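# Shift ball to the opposite post's cup, re-seat frame

## Task

Carry the ball over to the cup on the other post, and return the frame to its original spot, resting on its supports.

## Robot and tools

Robots: three i2rt Big YAM arms (arm1, arm2, arm3), each a six-joint arm with a two-finger gripper and a wrist camera aimed at the fingertips. Reach is about 1.0 m from the joint1 axis. Each foot (base_link) faces along its own +x. Feet in the scene frame (m, quat wxyz): arm1 x=+1.453 y=+0.001 z=+0.802 (+0.014, +0.006, +0.004, -1.000); arm2 x=-0.723 y=+1.256 z=+0.793 (+0.876, -0.005, -0.006, -0.483); arm3 x=-0.733 y=-1.253 z=+0.780 (+0.875, -0.001, +0.002, +0.484).

Frame: a single scene frame in metres, origin on the floor, +z up. The "hand" point sits between the finger pads, roughly 1 cm behind the tips. The fingers extend along the hand's +z, and the gap opens along its y. Printed hand positions can be off, more so at long reach. hand_target is the hand pose implied by the joint targets currently held.

Joints (absolute values, radians; in brackets the tolerance for counting as reached): joint1_rad -2.879..2.879 [0.045], yaw about the foot, positive is counter-clockwise seen from above, 0 points along the foot's +x. joint2_rad 0..3.141 [0.14], shoulder: 0 is upper arm back and near level, increasing raises it and then swings it forward. joint3_rad 0..3.019 [0.09], elbow: 0 is folded, increasing opens it. joint4_rad -1.692..1.57 [0.055], hand pitch, positive tilts the fingers up. joint5_rad -1.57..1.57 [0.03], sideways hand swing, positive goes to the arm's right. joint6_rad -2.094..2.094 [0.035], hand roll, positive is clockwise viewed from behind. gripper_m 0..0.093 [0.003], the fingertip gap in metres, absolute.

move: one action. Optional keys arm1, arm2, arm3 (one object per arm) and cameras. An arm's object can contain:
- joints: a dict of absolute targets keyed by joint name (any subset).
- min_time_s: 0.1 to 8 s, the shortest duration for that arm's joint motions. If it is too short, a move from rest is pushed up to the motors' rated speed.
- target: a list of 7 numbers [x, y, z, qw, qx, qy, qz], an absolute hand pose in the scene frame (metres, unit quaternion), written in the same form as the "hand" result line. The hand follows a straight line from hand_target to it.
- speed: 0.002 to 0.5 m/s (default 0.25). Rotation is capped at twice this value in rad/s.
When target is given, joints may hold only gripper_m, otherwise the call is rejected. Every motion starts together. Hand paths in one action end together, after at most 10 s, and an action lasts at most 15 s. Paths ignore obstacles and other arms. Each control step clips the path pose to within 100 mm and 20 degrees of the measured hand, then applies damped IK, favouring position. Hands lag, drift and can overshoot speed, especially with a nearly straight arm. A fast, stretched arm can overshoot by about 30 degrees. Arms you leave out may keep pushing toward earlier targets. A move with no action returns the full state and all images.

cameras (move and wait): a list drawn from arm1_cam_wrist, arm2_cam_wrist, arm3_cam_wrist, cam_high, cam_low, or ["all"]. [] gives none. Omitted gives all for an empty move, otherwise none. An unknown name invalidates the call.

wait: seconds (0 to 10) with optional cameras. It sends no new command and returns the state.

zoom_image: camera plus region [x0, y0, x1, y1] in pixels of that camera's latest image, origin top-left, at most 504x504. Only cameras in the newest image set can be used.

finished_scene: scene (the current scene number). It is final; make no further calls in that reply. The goal must hold with the robots idle.

Results: the "move" line lists the arms that were commanded. "as last shown" marks an uncommanded arm: its status reads "not commanded" and its other lines are the ones printed last. "pictures" gives the image order. Joint velocities are in rad/s (gripper m/s) in joint_positions order, and "within noise" means the arm is still. Joint torques (N m, arm joints only) are total drive output, nonzero in free air, with a per-unit offset and scale plus noise. Positive means toward larger angles, and numbers 3 and 4 wrap at ±28. A hand counts as done within 1 cm and 2 degrees. off_target: resting short of the target, possibly still pushing. time_out: a joint ran out of time; it keeps pushing toward the target shown in on_its_own. "joint command not followed" or "pose unreachable": a safety check held back the arm targets, but the gripper command still executes. not_followed drops a hand target. A refused call, or a stop during a call, cancels your later calls in that reply; an invalid call does not.

Gripper: free-air readings can be up to 0.003 m wider than the true gap. When squeezing a rigid part, the reading can sit up to 0.005 m below or 0.002 m above its width. A target slightly below the contact reading gives a light grip. A target 0.005 m or more below gives the full force of about 50-64 N per pad, deeper for small, round or soft items. Soft items are crushed harder as the target shrinks.

Cameras: the calibration lines (OpenCV pinhole with radial distortion, 896x504 images, T_world_to_cam mapping the scene frame into the camera frame) are listed with the session. Fixed cameras may have moved by up to about 2.3 degrees and 9 mm. Wrist camera poses are recomputed from the joint readings and refreshed in results that include pictures.

Avoid: pressing robots against each other (including closing one gripper on another's fingers), hard hits, or strong shoves. A Big YAM keeps pushing after it makes contact. The safety check can react too late, and it allows fingers, gripper housings and wrist cameras to touch. Do not knock items off the work area or onto the floor, drop parts from height, release parts while moving, or slam into fixed or heavy objects. Loose items may occasionally get nudged. Motors heat up when holding loads, when stretched out, or when pushing against something. MOTOR HOT appears at 85 °C. At 100 °C the arm goes limp for 30-60 s (OVER-TEMPERATURE FAULT), and afterwards you must resend any target marked limit_stop_at_motor_heat. The scene keeps running while you think, holding your last command.

Each tool is called after ">>>" by a JSON object that holds its "name" and its "arguments", one argument or row to a line.

## Session

>>> {"name": "move", "arguments": {

}}

Scene clock: 0.00 s.
Joint torques (N m): no reading
Motor temperatures (°C): arm1=[31 26 28 24 26 26 24] | arm2=[25 27 25 26 24 22 26] | arm3=[28 27 23 27 25 26 24]
Heat: arm1: hottest joint1_rad 31 °C; arm2: hottest joint2_rad 27 °C; arm3: hottest joint1_rad 28 °C.
Joint velocities: within noise
arm1.joint_positions: joint1_rad=-0.430 joint2_rad=+0.631 joint3_rad=+1.402 joint4_rad=-1.276 joint5_rad=+0.008 joint6_rad=-0.169 gripper_m=+0.09396
arm1.joint_status: not commanded
arm1.hand: x=+1.2197 y=+0.0939 z=+1.3548 quat_wxyz=(+0.151, -0.857, +0.099, +0.482) (m; scene frame)
arm1.hand_target: x=+1.2220 y=+0.0927 z=+1.3682 quat_wxyz=(+0.154, -0.850, +0.098, +0.495) (m; scene frame)
arm1.hand_status: not commanded
arm2.joint_positions: joint1_rad=-0.159 joint2_rad=+0.563 joint3_rad=+1.339 joint4_rad=-1.223 joint5_rad=+0.179 joint6_rad=+0.060 gripper_m=+0.09396
arm2.joint_status: not commanded
arm2.hand: x=-0.6645 y=+1.0393 z=+1.3486 quat_wxyz=(-0.418, -0.522, -0.658, +0.347) (m; scene frame)
arm2.hand_target: x=-0.6659 y=+1.0425 z=+1.3593 quat_wxyz=(-0.427, -0.519, -0.652, +0.351) (m; scene frame)
arm2.hand_status: not commanded
arm3.joint_positions: joint1_rad=+0.085 joint2_rad=+0.628 joint3_rad=+1.434 joint4_rad=-1.415 joint5_rad=+0.195 joint6_rad=+0.111 gripper_m=+0.09396
arm3.joint_status: not commanded
arm3.hand: x=-0.6006 y=-1.0712 z=+1.3224 quat_wxyz=(-0.427, +0.378, -0.800, -0.190) (m; scene frame)
arm3.hand_target: x=-0.6017 y=-1.0733 z=+1.3344 quat_wxyz=(-0.437, +0.374, -0.794, -0.198) (m; scene frame)
arm3.hand_status: not commanded
pictures: arm1_cam_wrist, arm2_cam_wrist, arm3_cam_wrist, cam_high, cam_low
camera_calibration:
arm1_cam_wrist: T_world_to_cam=[[0.30687, 0.93487, 0.17845, -0.70478], [0.80583, -0.15544, -0.57138, -0.15791], [-0.50643, 0.31914, -0.80105, 1.7629]] pos_world=[1.23631, 0.07173, 1.44771]
arm2_cam_wrist: T_world_to_cam=[[-0.97989, -0.19896, 0.01517, -0.46656], [-0.16065, 0.74159, -0.65133, 0.04083], [0.11834, -0.64067, -0.75864, 1.85741]] pos_world=[-0.67042, 1.06689, 1.44278]
arm3_cam_wrist: T_world_to_cam=[[0.76073, -0.64872, 0.02138, -0.2679], [-0.55262, -0.66461, -0.50291, -0.34334], [0.34046, 0.37076, -0.86408, 1.83606]] pos_world=[-0.61104, -1.08271, 1.41955]

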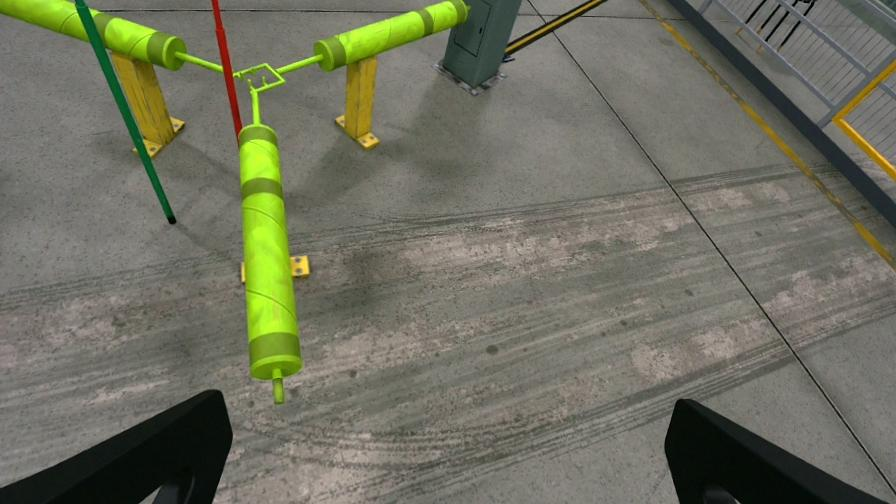

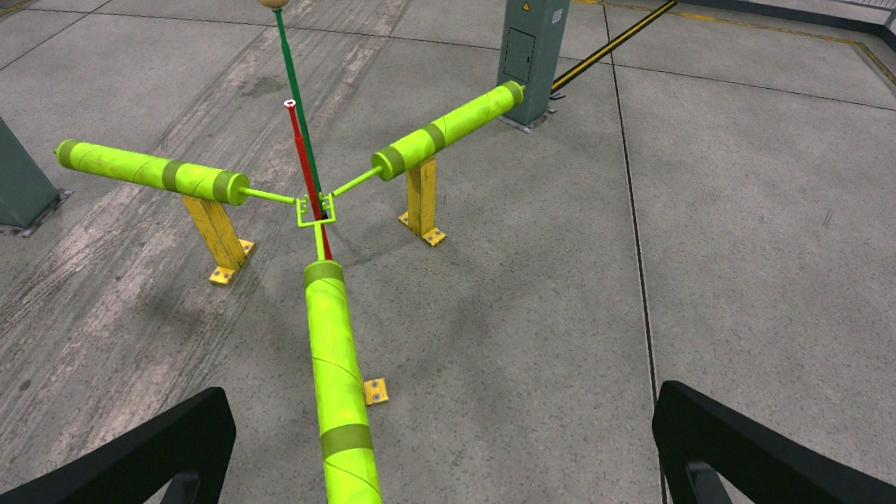

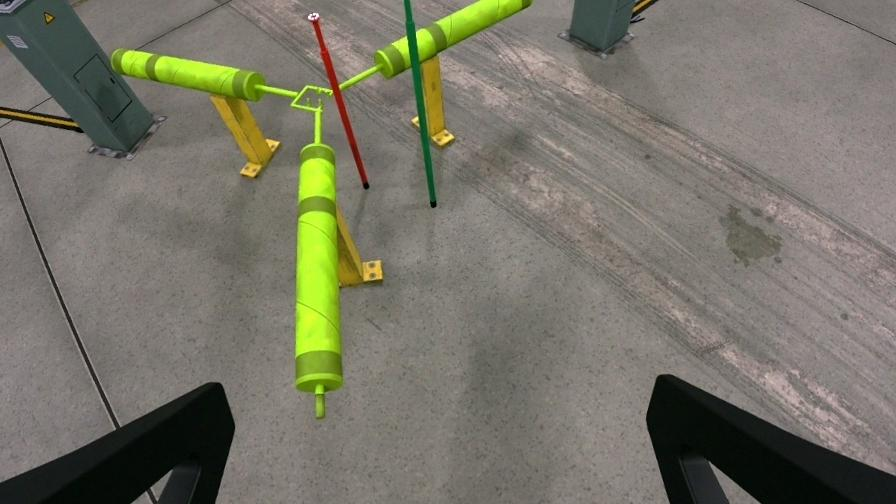

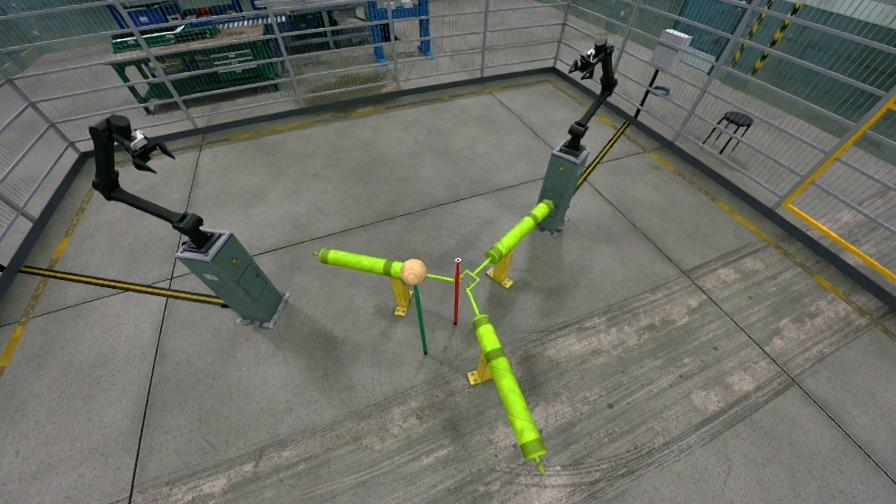

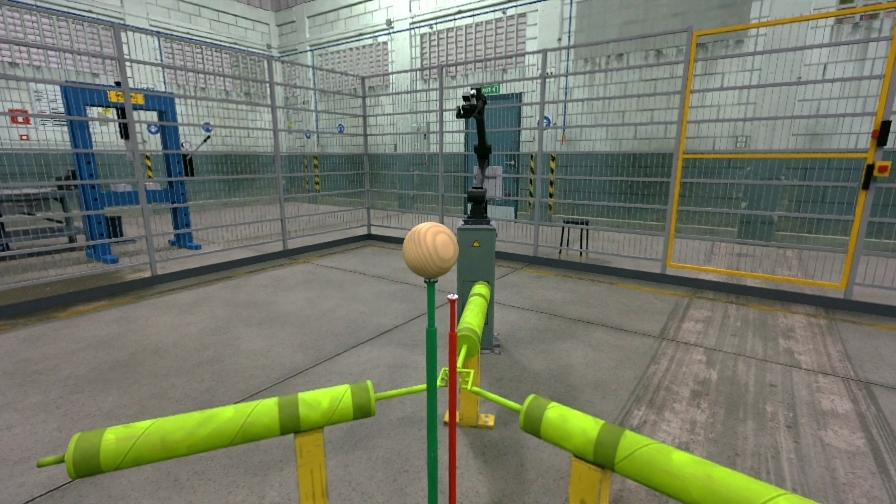

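>>> {"name": "zoom_image", "arguments": {
  "camera": "cam_low",
  "region": [360, 210, 560, 440]
}}

>>> {"name": "zoom_image", "arguments": {
  "camera": "cam_high",
  "region": [300, 230, 560, 370]
}}

>>> {"name": "zoom_image", "arguments": {
  "camera": "arm2_cam_wrist",
  "region": [230, 80, 430, 270]
}}

>>> {"name": "zoom_image", "arguments": {
  "camera": "arm1_cam_wrist",
  "region": [130, 0, 370, 170]
}}

>>> {"name": "zoom_image", "arguments": {
  "camera": "cam_high",
  "region": [450, 310, 590, 490]
}}

>>> {"name": "zoom_image", "arguments": {
  "camera": "arm3_cam_wrist",
  "region": [230, 60, 450, 230]
}}

Scaled by 2.191 from the camera's image (finer frame: 1280x720).

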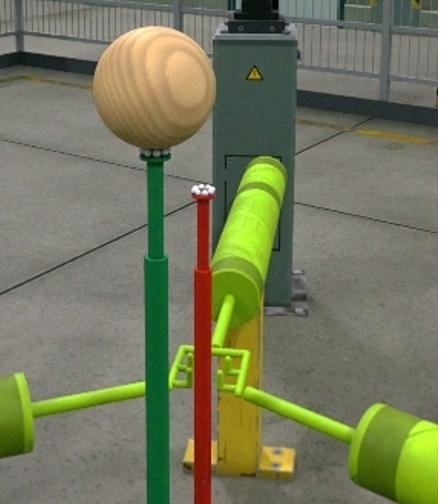

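Scaled by 1.938 from the camera's image (finer frame: 1280x720).

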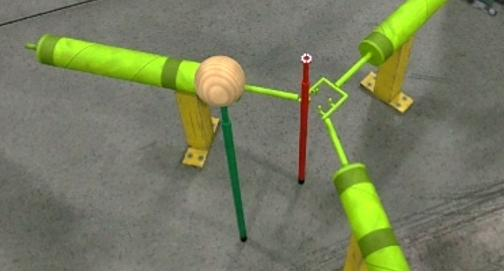

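Scaled by 2.520 from the camera's image (finer frame: 1280x720).

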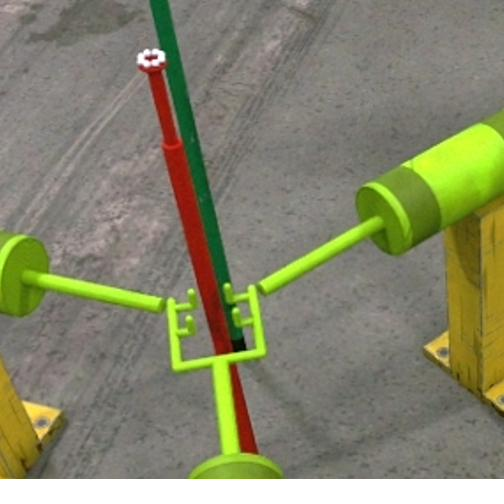

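Scaled by 2.100 from the camera's image (finer frame: 1280x720).

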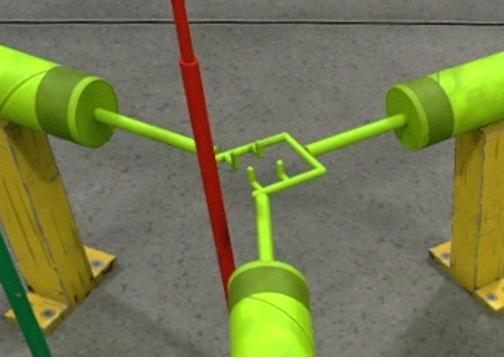

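Scaled by 2.800 from the camera's image (finer frame: 1280x720).

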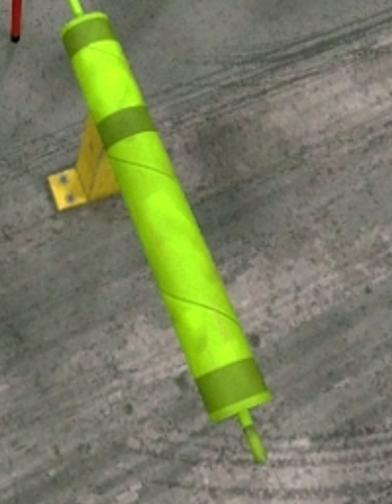

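Scaled by 2.291 from the camera's image (finer frame: 1280x720).

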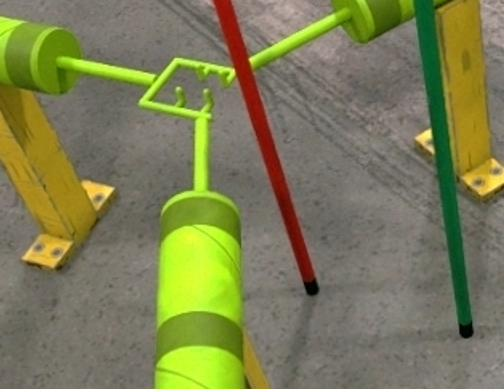

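>>> {"name": "move", "arguments": {
  "arm1": {"target":[0.90,0.015,0.70,0,-1,0,0],"speed":0.35,"joints":{"gripper_m":0.08}},
  "arm2": {"target":[-0.57,0.98,0.75,0,0.5,0.866,0],"speed":0.35,"joints":{"gripper_m":0.08}},
  "arm3": {"target":[-0.68,-0.76,0.70,0,-0.5,0.866,0],"speed":0.35,"joints":{"gripper_m":0.08}},
  "cameras": ["all"]
}}

Scene clock: 99.03 s.
Joint torques (N m): arm1=[0.09 -19.78 8.1 -0.03 -0.1 0.09] | arm2=[2.02 -9.41 6.75 0.32 -0.19 -0.17] | arm3=[0.73 -13.57 9.02 0.32 0 0.02]
Motor temperatures (°C): arm1=[30 26 36 25 26 25 23] | arm2=[25 27 37 27 24 22 26] | arm3=[28 27 35 27 24 25 24]
Heat: arm1: hottest joint3_rad 36 °C; arm2: hottest joint3_rad 37 °C; arm3: hottest joint3_rad 35 °C.
move: arm1 off_target; arm2 off_target; arm3 off_target
Joint velocities: within noise
arm1.joint_positions: joint1_rad=-0.066 joint2_rad=+2.138 joint3_rad=+1.311 joint4_rad=-0.781 joint5_rad=-0.006 joint6_rad=-0.016 gripper_m=+0.08012
arm1.joint_status: all done
arm1.hand: x=+0.9223 y=+0.0212 z=+0.6804 quat_wxyz=(+0.001, -1.000, +0.011, -0.024)
arm1.hand_target: x=+0.9007 y=+0.0149 z=+0.7004 quat_wxyz=(+0.000, -1.000, +0.000, +0.000)
arm1.hand_status: off_target (0.030 m and 3.0 deg from the pose sent, 0.733 m and 62.0 deg at the start)
arm2.joint_positions: joint1_rad=-0.065 joint2_rad=+1.575 joint3_rad=+0.607 joint4_rad=-0.658 joint5_rad=+0.000 joint6_rad=-0.002 gripper_m=+0.08010
arm2.joint_status: all done
arm2.hand: x=-0.5831 y=+0.9968 z=+0.7445 quat_wxyz=(+0.018, -0.511, -0.860, -0.009)
arm2.hand_target: x=-0.5702 y=+0.9804 z=+0.7507 quat_wxyz=(+0.000, -0.500, -0.866, +0.000)
arm2.hand_status: off_target (0.022 m and 2.7 deg from the pose sent, 0.609 m and 67.7 deg at the start)
arm3.joint_positions: joint1_rad=+0.445 joint2_rad=+1.980 joint3_rad=+1.122 joint4_rad=-0.743 joint5_rad=+0.005 joint6_rad=+0.418 gripper_m=+0.08008
arm3.joint_status: all done
arm3.hand: x=-0.6779 y=-0.7799 z=+0.6919 quat_wxyz=(+0.009, +0.496, -0.868, +0.014)
arm3.hand_target: x=-0.6802 y=-0.7605 z=+0.7004 quat_wxyz=(+0.000, +0.500, -0.866, +0.000)
arm3.hand_status: off_target (0.022 m and 2.0 deg from the pose sent, 0.700 m and 56.4 deg at the start)
pictures: arm1_cam_wrist, arm2_cam_wrist, arm3_cam_wrist, cam_high, cam_low
arm1_cam_wrist: T_world_to_cam=[[0.00427, 0.99999, 0.00336, -0.02846], [0.88758, -0.00534, 0.46062, -1.09558], [0.46063, 0.00102, -0.88759, 0.26889]] pos_world=[0.84868, 0.02233, 0.7434]
arm2_cam_wrist: T_world_to_cam=[[-0.88285, -0.46941, 0.01496, -0.05979], [-0.41065, 0.78702, 0.46041, -1.32684], [-0.22789, 0.40033, -0.88758, 0.21871]] pos_world=[-0.5478, 0.92862, 0.8059]
arm3_cam_wrist: T_world_to_cam=[[0.86051, -0.50885, 0.02447, 0.16789], [-0.46235, -0.75989, 0.45694, -1.18673], [-0.21392, -0.40451, -0.88916, 0.24646]] pos_world=[-0.64043, -0.71667, 0.7573]

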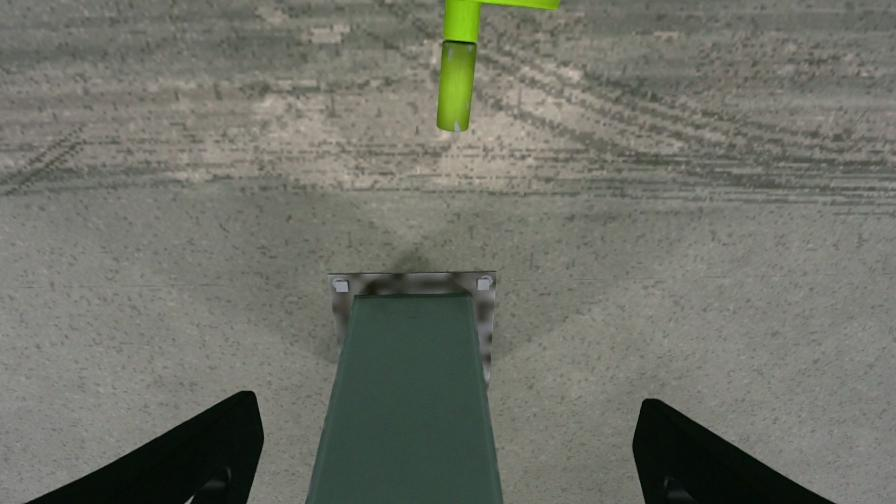

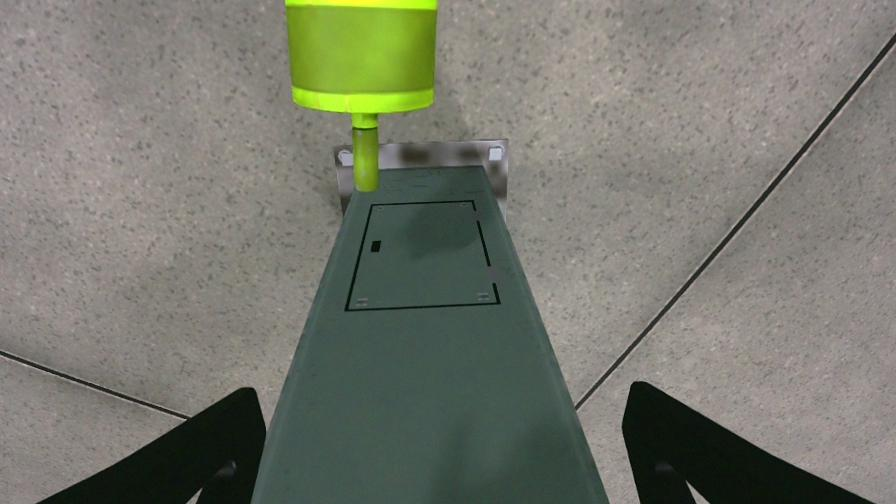

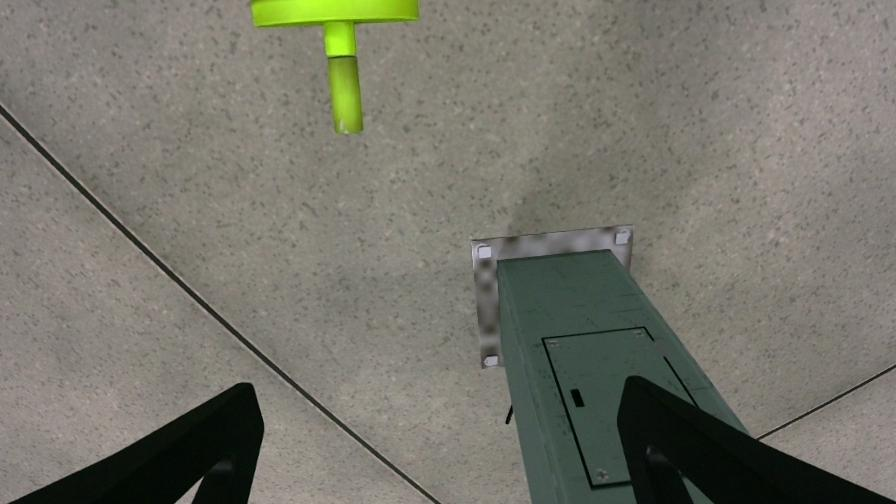

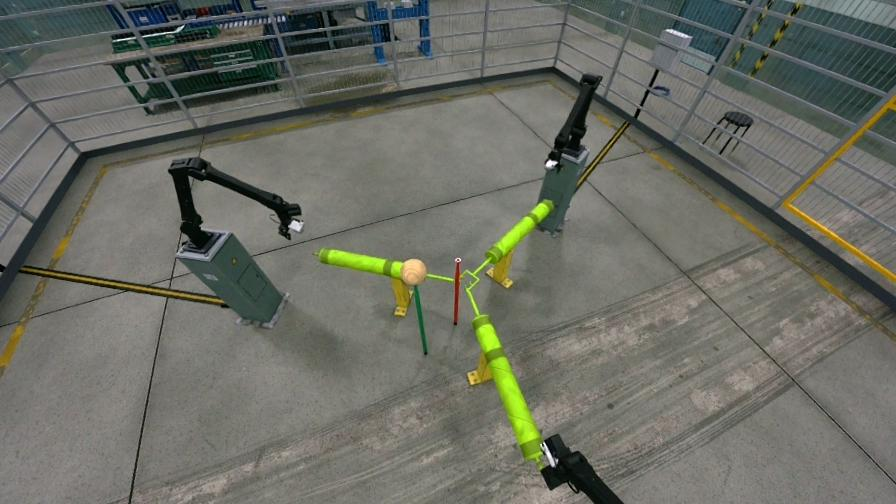

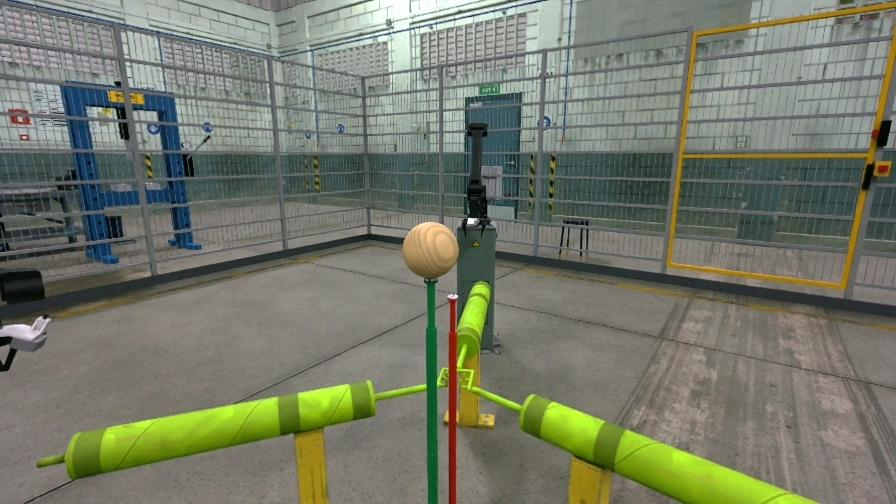

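>>> {"name": "move", "arguments": {
  "arm1": {"target":[0.86,0.028,0.60,0,-0.9991,0.0419,0],"speed":0.25},
  "arm2": {"target":[-0.535,1.02,0.60,0,0.5395,0.842,0],"speed":0.25},
  "arm3": {"target":[-0.70,-0.71,0.60,0,-0.464,0.8858,0],"speed":0.25},
  "cameras": ["arm1_cam_wrist","arm2_cam_wrist","arm3_cam_wrist"]
}}

Scene clock: 122.70 s.
Joint torques (N m): arm1=[-1.61 -20.95 7.43 0.58 -0.09 0.32] | arm2=[1.67 -11.28 1.62 0.38 -0.07 0.14] | arm3=[0.67 -14.92 8.1 0.7 0.06 0.13]
Motor temperatures (°C): arm1=[30 28 37 24 26 25 23] | arm2=[25 28 34 27 24 22 26] | arm3=[28 28 34 27 24 25 24]
Heat: arm1: hottest joint3_rad 37 °C; arm2: hottest joint3_rad 34 °C; arm3: hottest joint3_rad 34 °C.
move: arm1 off_target; arm2 done; arm3 off_target
Joint velocities: within noise
arm1.joint_positions: joint1_rad=-0.066 joint2_rad=+2.389 joint3_rad=+1.488 joint4_rad=-0.708 joint5_rad=-0.006 joint6_rad=+0.024 gripper_m=+0.08012
arm1.joint_status: not commanded
arm1.hand: x=+0.8835 y=+0.0235 z=+0.5877 quat_wxyz=(+0.001, -0.999, +0.031, -0.025)
arm1.hand_target: x=+0.8607 y=+0.0281 z=+0.6007 quat_wxyz=(+0.000, -0.999, +0.042, +0.000)
arm1.hand_status: off_target (0.027 m and 3.1 deg from the pose sent, 0.102 m and 4.5 deg at the start)
arm2.joint_positions: joint1_rad=+0.106 joint2_rad=+2.059 joint3_rad=+0.592 joint4_rad=-0.131 joint5_rad=-0.006 joint6_rad=+0.229 gripper_m=+0.08010
arm2.joint_status: not commanded
arm2.hand: x=-0.5404 y=+1.0240 z=+0.6030 quat_wxyz=(+0.005, -0.536, -0.844, -0.002)
arm2.hand_target: x=-0.5350 y=+1.0200 z=+0.6002 quat_wxyz=(+0.000, -0.540, -0.842, +0.000)
arm2.hand_status: done (0.007 m and 0.8 deg from the pose sent, 0.154 m and 4.5 deg at the start)
arm3.joint_positions: joint1_rad=+0.492 joint2_rad=+2.253 joint3_rad=+1.298 joint4_rad=-0.642 joint5_rad=+0.004 joint6_rad=+0.536 gripper_m=+0.08008
arm3.joint_status: not commanded
arm3.hand: x=-0.6974 y=-0.7279 z=+0.5994 quat_wxyz=(+0.008, +0.465, -0.885, +0.013)
arm3.hand_target: x=-0.7001 y=-0.7104 z=+0.6005 quat_wxyz=(+0.000, +0.464, -0.886, +0.000)
arm3.hand_status: off_target (0.018 m and 1.8 deg from the pose sent, 0.118 m and 4.6 deg at the start)
arm1_cam_wrist: T_world_to_cam=[[0.04438, 0.999, 0.00497, -0.06663], [0.88562, -0.04164, 0.46255, -1.017], [0.46229, -0.01613, -0.88658, 0.20287]] pos_world=[0.80984, 0.02749, 0.6506]
arm2_cam_wrist: T_world_to_cam=[[-0.90952, -0.41541, 0.01426, -0.07648], [-0.36851, 0.82177, 0.43462, -1.26281], [-0.19226, 0.39004, -0.9005, 0.1296]] pos_world=[-0.51001, 0.95542, 0.66664]
arm3_cam_wrist: T_world_to_cam=[[0.8226, -0.56807, 0.02494, 0.14355], [-0.51585, -0.72709, 0.45303, -1.12508], [-0.23922, -0.38553, -0.89114, 0.17841]] pos_world=[-0.65578, -0.66771, 0.66511]

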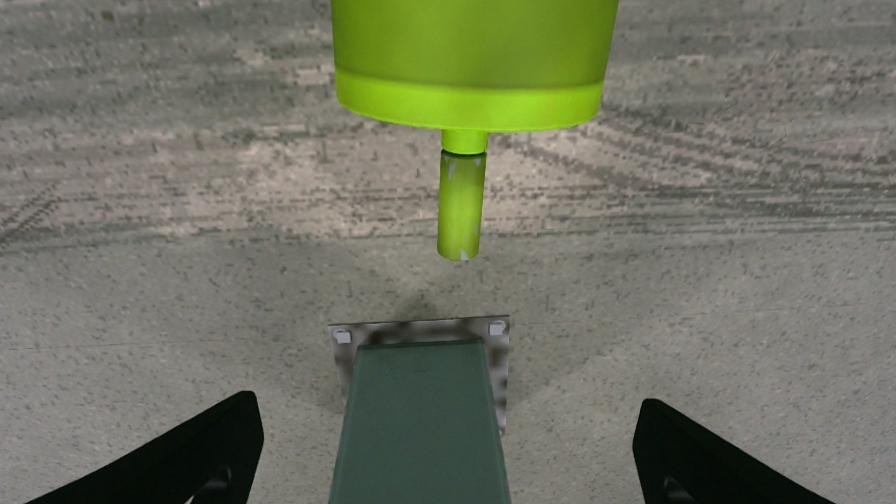

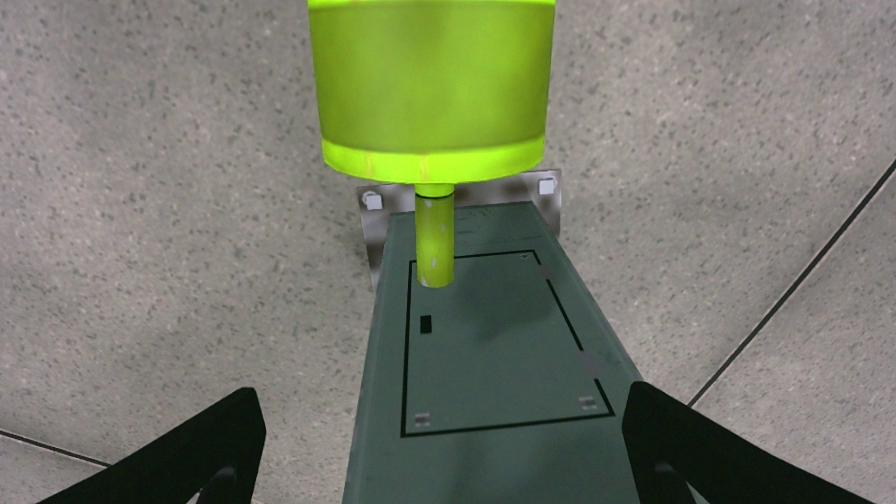

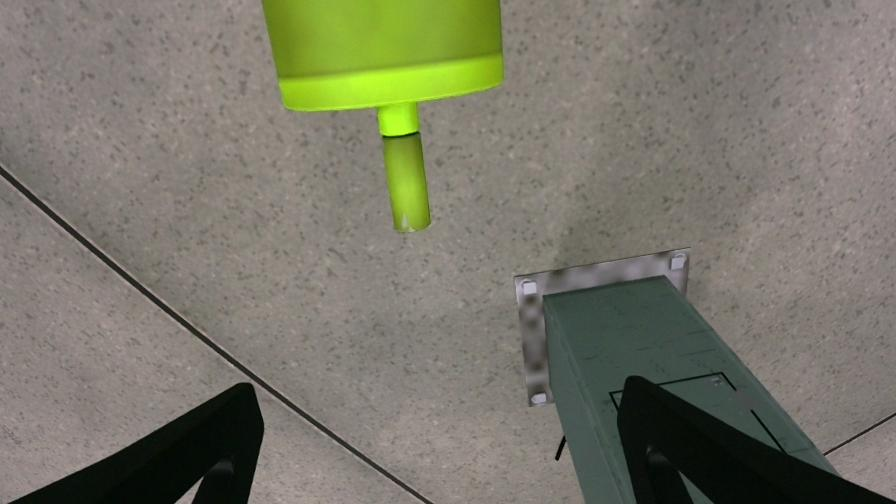

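>>> {"name": "move", "arguments": {
  "arm1": {"target":[0.861,0.036,0.472,0,-0.9991,0.0419,0],"speed":0.15},
  "arm2": {"target":[-0.541,1.041,0.457,0,0.5395,0.842,0],"speed":0.15},
  "arm3": {"target":[-0.71,-0.701,0.458,0,-0.464,0.8858,0],"speed":0.15},
  "cameras": ["arm1_cam_wrist","arm2_cam_wrist","arm3_cam_wrist"]
}}

Scene clock: 140.77 s.
Joint torques (N m): arm1=[-2.08 -20.95 6.27 0.66 -0.08 0.21] | arm2=[1.96 -12.28 -1.36 0.42 -0.08 0.12] | arm3=[0.79 -16.15 6.37 0.76 0.07 0.13]
Motor temperatures (°C): arm1=[30 30 35 24 26 25 23] | arm2=[25 29 32 26 24 22 26] | arm3=[28 30 32 27 24 25 24]
Heat: arm1: hottest joint3_rad 35 °C; arm2: hottest joint3_rad 32 °C; arm3: hottest joint3_rad 32 °C.
move: arm1 off_target; arm2 done; arm3 off_target
Joint velocities: within noise
arm1.joint_positions: joint1_rad=-0.072 joint2_rad=+2.656 joint3_rad=+1.621 joint4_rad=-0.564 joint5_rad=-0.006 joint6_rad=+0.024 gripper_m=+0.08012
arm1.joint_status: not commanded
arm1.hand: x=+0.8805 y=+0.0281 z=+0.4663 quat_wxyz=(+0.001, -0.999, +0.034, -0.019)
arm1.hand_target: x=+0.8615 y=+0.0360 z=+0.4726 quat_wxyz=(+0.000, -0.999, +0.042, +0.000)
arm1.hand_status: off_target (0.022 m and 2.4 deg from the pose sent, 0.118 m and 3.1 deg at the start)
arm2.joint_positions: joint1_rad=+0.134 joint2_rad=+2.556 joint3_rad=+0.738 joint4_rad=+0.230 joint5_rad=-0.006 joint6_rad=+0.262 gripper_m=+0.08010
arm2.joint_status: not commanded
arm2.hand: x=-0.5431 y=+1.0391 z=+0.4623 quat_wxyz=(+0.001, -0.538, -0.843, -0.001)
arm2.hand_target: x=-0.5411 y=+1.0410 z=+0.4571 quat_wxyz=(+0.000, -0.540, -0.842, +0.000)
arm2.hand_status: done (0.006 m and 0.3 deg from the pose sent, 0.147 m and 0.8 deg at the start)
arm3.joint_positions: joint1_rad=+0.509 joint2_rad=+2.581 joint3_rad=+1.463 joint4_rad=-0.474 joint5_rad=+0.004 joint6_rad=+0.554 gripper_m=+0.08008
arm3.joint_status: not commanded
arm3.hand: x=-0.7058 y=-0.7144 z=+0.4606 quat_wxyz=(+0.006, +0.465, -0.885, +0.011)
arm3.hand_target: x=-0.7101 y=-0.7014 z=+0.4583 quat_wxyz=(+0.000, +0.464, -0.886, +0.000)
arm3.hand_status: off_target (0.014 m and 1.4 deg from the pose sent, 0.144 m and 1.8 deg at the start)
arm1_cam_wrist: T_world_to_cam=[[0.05033, 0.99872, 0.00496, -0.07561], [0.89043, -0.04712, 0.45268, -0.95737], [0.45234, -0.01836, -0.89166, 0.10793]] pos_world=[0.80745, 0.03239, 0.52999]
arm2_cam_wrist: T_world_to_cam=[[-0.91134, -0.41146, 0.01272, -0.075], [-0.36715, 0.82639, 0.42695, -1.21563], [-0.18618, 0.38443, -0.90419, 0.00729]] pos_world=[-0.51331, 0.97091, 0.52656]
arm3_cam_wrist: T_world_to_cam=[[0.82146, -0.56983, 0.0221, 0.16085], [-0.51765, -0.72886, 0.44811, -1.05696], [-0.23924, -0.37955, -0.8937, 0.06347]] pos_world=[-0.66408, -0.65463, 0.52681]

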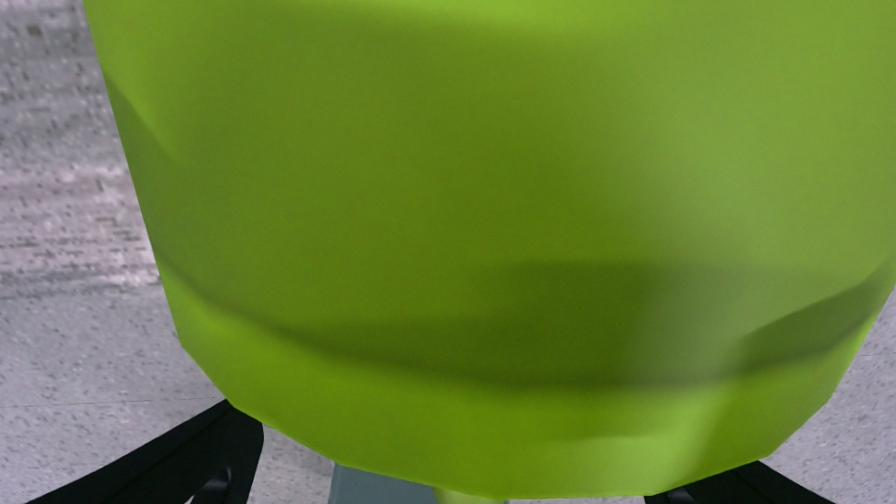

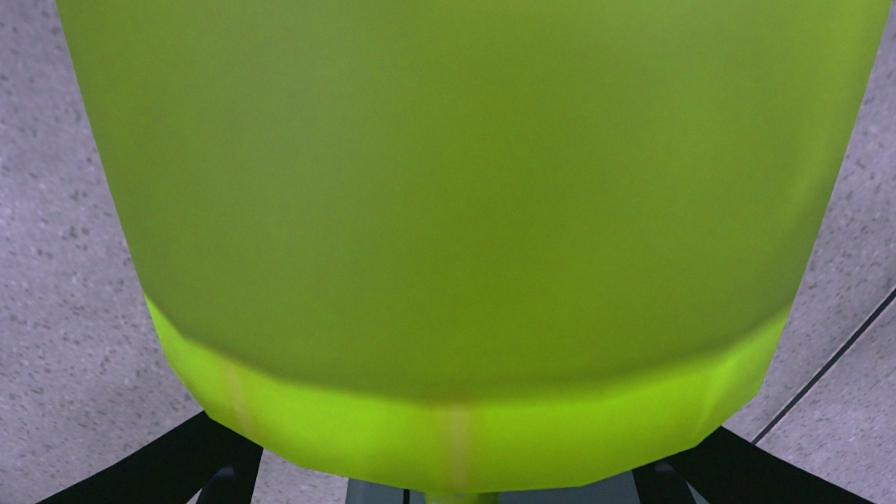

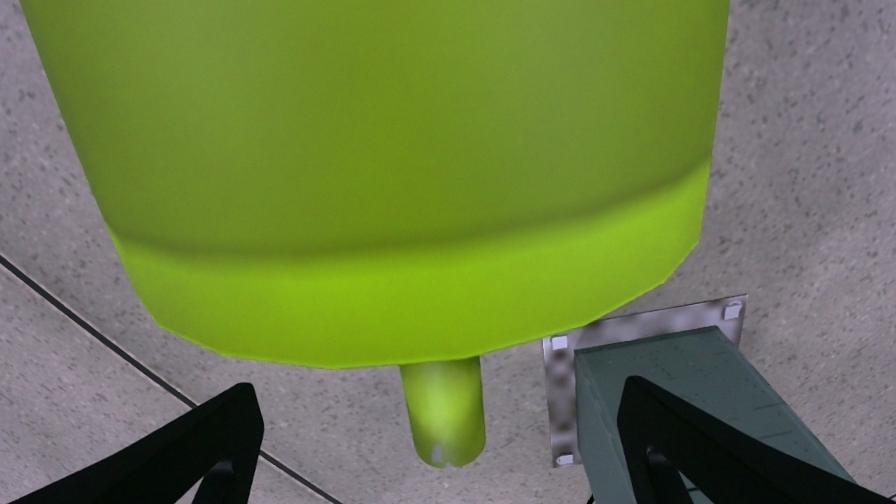

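>>> {"name": "move", "arguments": {
  "arm1": {"joints":{"gripper_m":0.008}},
  "arm2": {"joints":{"gripper_m":0.008}},
  "arm3": {"joints":{"gripper_m":0.008}},
  "cameras": ["arm1_cam_wrist","arm2_cam_wrist","arm3_cam_wrist"]
}}

Scene clock: 151.33 s.
Joint torques (N m): arm1=[-1.67 -20.95 6.19 0.68 -0.05 0.21] | arm2=[1.9 -11.99 -1.37 0.42 -0.16 0.12] | arm3=[0.73 -16.09 6.37 0.76 0.07 0.13]
Motor temperatures (°C): arm1=[30 31 34 24 26 25 23] | arm2=[25 29 31 26 24 22 26] | arm3=[28 31 32 27 24 25 24]
Heat: arm1: hottest joint3_rad 34 °C; arm2: hottest joint3_rad 31 °C; arm3: hottest joint3_rad 32 °C.
move: arm1 done; arm2 done; arm3 done
Joint velocities: within noise
arm1.joint_positions: joint1_rad=-0.076 joint2_rad=+2.656 joint3_rad=+1.622 joint4_rad=-0.564 joint5_rad=-0.007 joint6_rad=+0.024 gripper_m=+0.00815
arm1.joint_status: all done
arm1.hand: x=+0.8799 y=+0.0304 z=+0.4665 quat_wxyz=(+0.001, -0.999, +0.036, -0.019)
arm1.hand_target: x=+0.8615 y=+0.0362 z=+0.4726 quat_wxyz=(+0.000, -0.999, +0.042, +0.000)
arm1.hand_status: not commanded
arm2.joint_positions: joint1_rad=+0.135 joint2_rad=+2.552 joint3_rad=+0.738 joint4_rad=+0.230 joint5_rad=-0.003 joint6_rad=+0.263 gripper_m=+0.00824
arm2.joint_status: all done
arm2.hand: x=-0.5422 y=+1.0378 z=+0.4632 quat_wxyz=(+0.000, -0.538, -0.843, +0.001)
arm2.hand_target: x=-0.5412 y=+1.0411 z=+0.4571 quat_wxyz=(+0.000, -0.539, -0.842, +0.000)
arm2.hand_status: not commanded
arm3.joint_positions: joint1_rad=+0.509 joint2_rad=+2.581 joint3_rad=+1.463 joint4_rad=-0.474 joint5_rad=+0.004 joint6_rad=+0.554 gripper_m=+0.00808
arm3.joint_status: all done
arm3.hand: x=-0.7058 y=-0.7144 z=+0.4606 quat_wxyz=(+0.006, +0.464, -0.886, +0.011)
arm3.hand_target: x=-0.7101 y=-0.7014 z=+0.4583 quat_wxyz=(+0.000, +0.464, -0.886, +0.000)
arm3.hand_status: not commanded
arm1_cam_wrist: T_world_to_cam=[[0.05459, 0.9985, 0.00423, -0.08133], [0.89074, -0.05061, 0.45168, -0.95662], [0.45122, -0.02089, -0.89217, 0.10969]] pos_world=[0.80705, 0.03508, 0.53029]
arm2_cam_wrist: T_world_to_cam=[[-0.91133, -0.41144, 0.01398, -0.07539], [-0.36737, 0.82812, 0.42338, -1.21493], [-0.18577, 0.38071, -0.90584, 0.01361]] pos_world=[-0.51251, 0.96991, 0.52776]
arm3_cam_wrist: T_world_to_cam=[[0.8213, -0.57007, 0.02215, 0.16056], [-0.51787, -0.72868, 0.44815, -1.05701], [-0.23933, -0.37954, -0.89368, 0.06341]] pos_world=[-0.66408, -0.65463, 0.52681]

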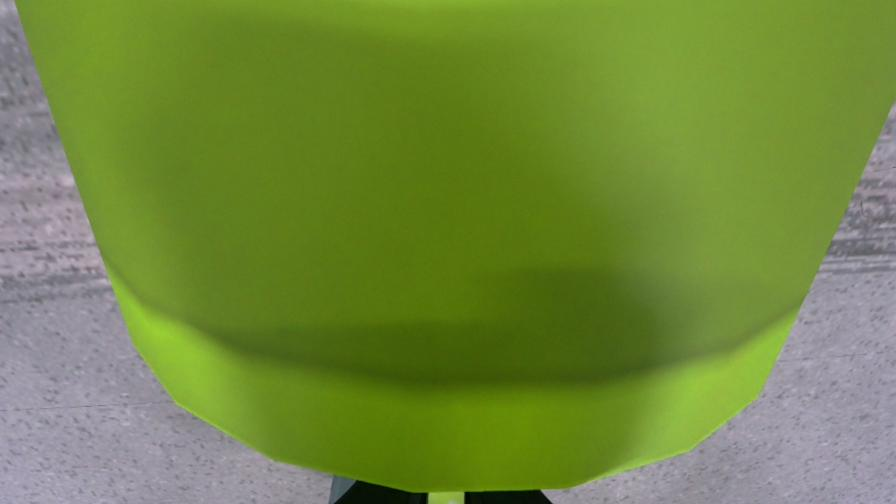

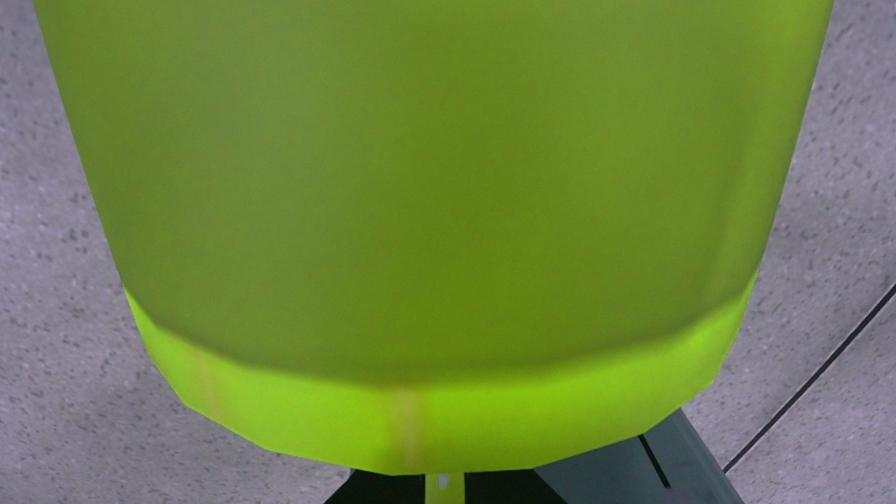

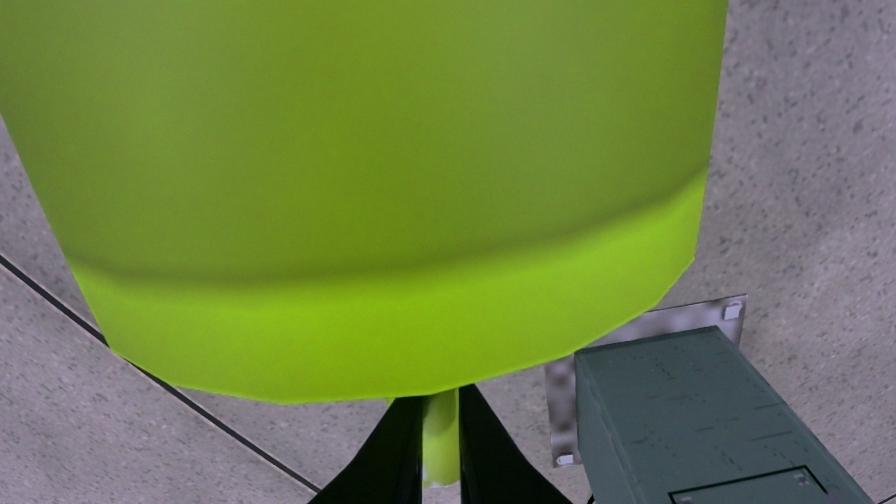

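>>> {"name": "move", "arguments": {
  "arm1": {"joints":{"gripper_m":0.0}},
  "arm2": {"joints":{"gripper_m":0.0}},
  "arm3": {"joints":{"gripper_m":0.0}}
}}

Scene clock: 154.93 s.
Joint torques (N m): arm1=[-1.67 -20.95 6.08 0.65 -0.04 0.22] | arm2=[2.02 -11.63 -1.1 0.42 -0.16 0.11] | arm3=[0.79 -16.09 6.22 0.75 0.09 0.13]
Motor temperatures (°C): arm1=[30 31 34 24 26 25 23] | arm2=[25 29 30 26 24 22 26] | arm3=[28 31 32 27 24 25 24]
Heat: arm1: hottest joint3_rad 34 °C; arm2: hottest joint3_rad 30 °C; arm3: hottest joint3_rad 32 °C.
move: arm1 done; arm2 done; arm3 done
Joint velocities: within noise
arm1.joint_positions: joint1_rad=-0.076 joint2_rad=+2.655 joint3_rad=+1.624 joint4_rad=-0.564 joint5_rad=-0.007 joint6_rad=+0.024 gripper_m=+0.00050
arm1.joint_status: all done
arm1.hand: x=+0.8787 y=+0.0304 z=+0.4672 quat_wxyz=(+0.001, -0.999, +0.036, -0.018)
arm1.hand_target: x=+0.8616 y=+0.0362 z=+0.4725 quat_wxyz=(+0.000, -0.999, +0.042, +0.000)
arm1.hand_status: not commanded
arm2.joint_positions: joint1_rad=+0.135 joint2_rad=+2.548 joint3_rad=+0.734 joint4_rad=+0.230 joint5_rad=-0.003 joint6_rad=+0.263 gripper_m=+0.00024
arm2.joint_status: all done
arm2.hand: x=-0.5424 y=+1.0380 z=+0.4646 quat_wxyz=(-0.001, -0.538, -0.843, +0.001)
arm2.hand_target: x=-0.5411 y=+1.0410 z=+0.4571 quat_wxyz=(+0.000, -0.539, -0.842, +0.000)
arm2.hand_status: not commanded
arm3.joint_positions: joint1_rad=+0.509 joint2_rad=+2.581 joint3_rad=+1.466 joint4_rad=-0.474 joint5_rad=+0.003 joint6_rad=+0.554 gripper_m=+0.00013
arm3.joint_status: all done
arm3.hand: x=-0.7060 y=-0.7130 z=+0.4610 quat_wxyz=(+0.006, +0.465, -0.885, +0.010)
arm3.hand_target: x=-0.7102 y=-0.7013 z=+0.4583 quat_wxyz=(+0.000, +0.464, -0.886, +0.000)
arm3.hand_status: not commanded
pictures: none

>>> {"name": "move", "arguments": {
  "arm1": {"target":[0.869,0.034,0.51,0.0091,-0.9754,0.0409,0.2162],"speed":0.25,"joints":{"gripper_m":0.07}},
  "arm2": {"target":[-0.543,1.043,0.50,0.1099,0.5349,0.8348,-0.0704],"speed":0.25,"joints":{"gripper_m":0.07}},
  "arm3": {"target":[-0.71,-0.704,0.50,0.1917,-0.453,0.8648,0.1004],"speed":0.25,"joints":{"gripper_m":0.07}},
  "cameras": ["arm1_cam_wrist","arm2_cam_wrist","arm3_cam_wrist"]
}}

Scene clock: 175.80 s.
Joint torques (N m): arm1=[-1.14 -20.19 2.88 1.74 0.19 0.29] | arm2=[2.02 -13.74 -4.26 0.83 0.05 0.12] | arm3=[0.85 -17.03 3.1 1.54 0.41 0.11]
Motor temperatures (°C): arm1=[30 34 33 24 25 25 24] | arm2=[25 30 29 26 24 22 26] | arm3=[27 33 30 27 24 25 24]
Heat: arm1: hottest joint2_rad 34 °C; arm2: hottest joint2_rad 30 °C; arm3: hottest joint2_rad 33 °C.
move: arm1 off_target; arm2 done; arm3 off_target
Joint velocities: within noise
arm1.joint_positions: joint1_rad=-0.076 joint2_rad=+2.521 joint3_rad=+1.235 joint4_rad=+0.127 joint5_rad=+0.002 joint6_rad=+0.024 gripper_m=+0.06989
arm1.joint_status: all done
arm1.hand: x=+0.8811 y=+0.0316 z=+0.4967 quat_wxyz=(+0.008, -0.979, +0.034, +0.199)
arm1.hand_target: x=+0.8692 y=+0.0341 z=+0.5098 quat_wxyz=(+0.009, -0.975, +0.041, +0.216)
arm1.hand_status: off_target (0.018 m and 2.2 deg from the pose sent, 0.044 m and 27.0 deg at the start)
arm2.joint_positions: joint1_rad=+0.185 joint2_rad=+2.546 joint3_rad=+0.565 joint4_rad=+0.633 joint5_rad=+0.075 joint6_rad=+0.304 gripper_m=+0.06989
arm2.joint_status: all done
arm2.hand: x=-0.5442 y=+1.0406 z=+0.4923 quat_wxyz=(-0.104, -0.533, -0.837, +0.069)
arm2.hand_target: x=-0.5432 y=+1.0430 z=+0.4997 quat_wxyz=(-0.110, -0.535, -0.835, +0.070)
arm2.hand_status: done (0.008 m and 0.8 deg from the pose sent, 0.036 m and 14.9 deg at the start)
arm3.joint_positions: joint1_rad=+0.591 joint2_rad=+2.482 joint3_rad=+1.167 joint4_rad=+0.067 joint5_rad=+0.257 joint6_rad=+0.589 gripper_m=+0.06991
arm3.joint_status: all done
arm3.hand: x=-0.7065 y=-0.7169 z=+0.4871 quat_wxyz=(-0.183, +0.458, -0.866, -0.083)
arm3.hand_target: x=-0.7100 y=-0.7042 z=+0.5000 quat_wxyz=(-0.192, +0.453, -0.865, -0.100)
arm3.hand_status: off_target (0.019 m and 2.3 deg from the pose sent, 0.040 m and 26.1 deg at the start)
arm1_cam_wrist: T_world_to_cam=[[0.05511, 0.99843, 0.00987, -0.08598], [0.99801, -0.05539, 0.03019, -0.85627], [0.03069, 0.00819, -0.9995, 0.55914]] pos_world=[0.84214, 0.03385, 0.58556]
arm2_cam_wrist: T_world_to_cam=[[-0.91235, -0.40915, 0.01458, -0.0797], [-0.39945, 0.89741, 0.18735, -1.20359], [-0.08974, 0.1651, -0.98218, 0.3527]] pos_world=[-0.52184, 0.98927, 0.57307]
arm3_cam_wrist: T_world_to_cam=[[0.8197, -0.57197, 0.0307, 0.15245], [-0.57279, -0.81875, 0.03963, -0.97547], [0.00247, -0.05006, -0.99874, 0.54408]] pos_world=[-0.68504, -0.68423, 0.57737]

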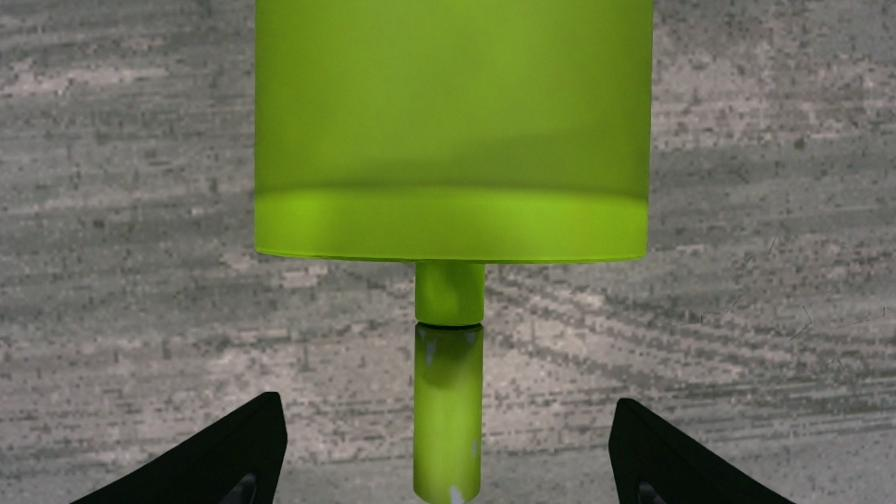

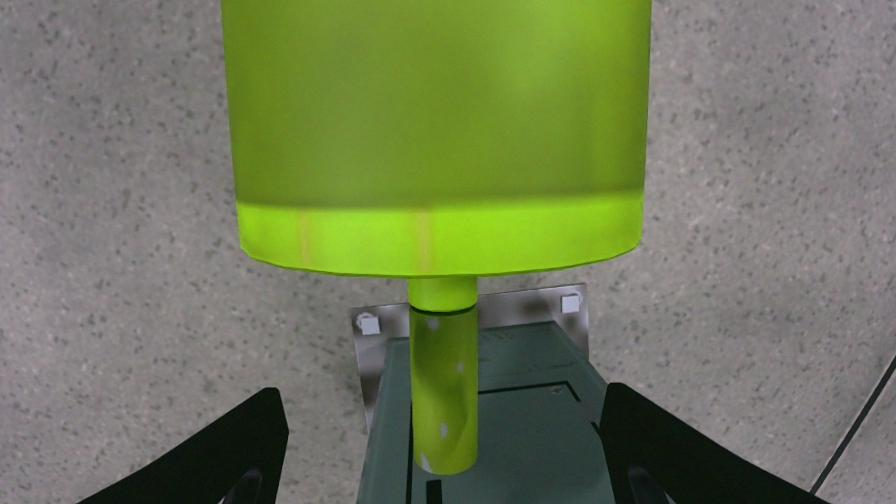

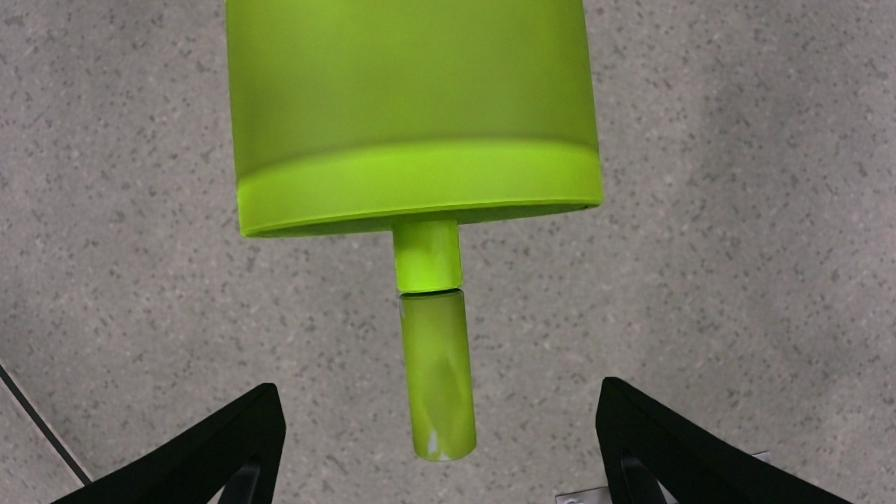

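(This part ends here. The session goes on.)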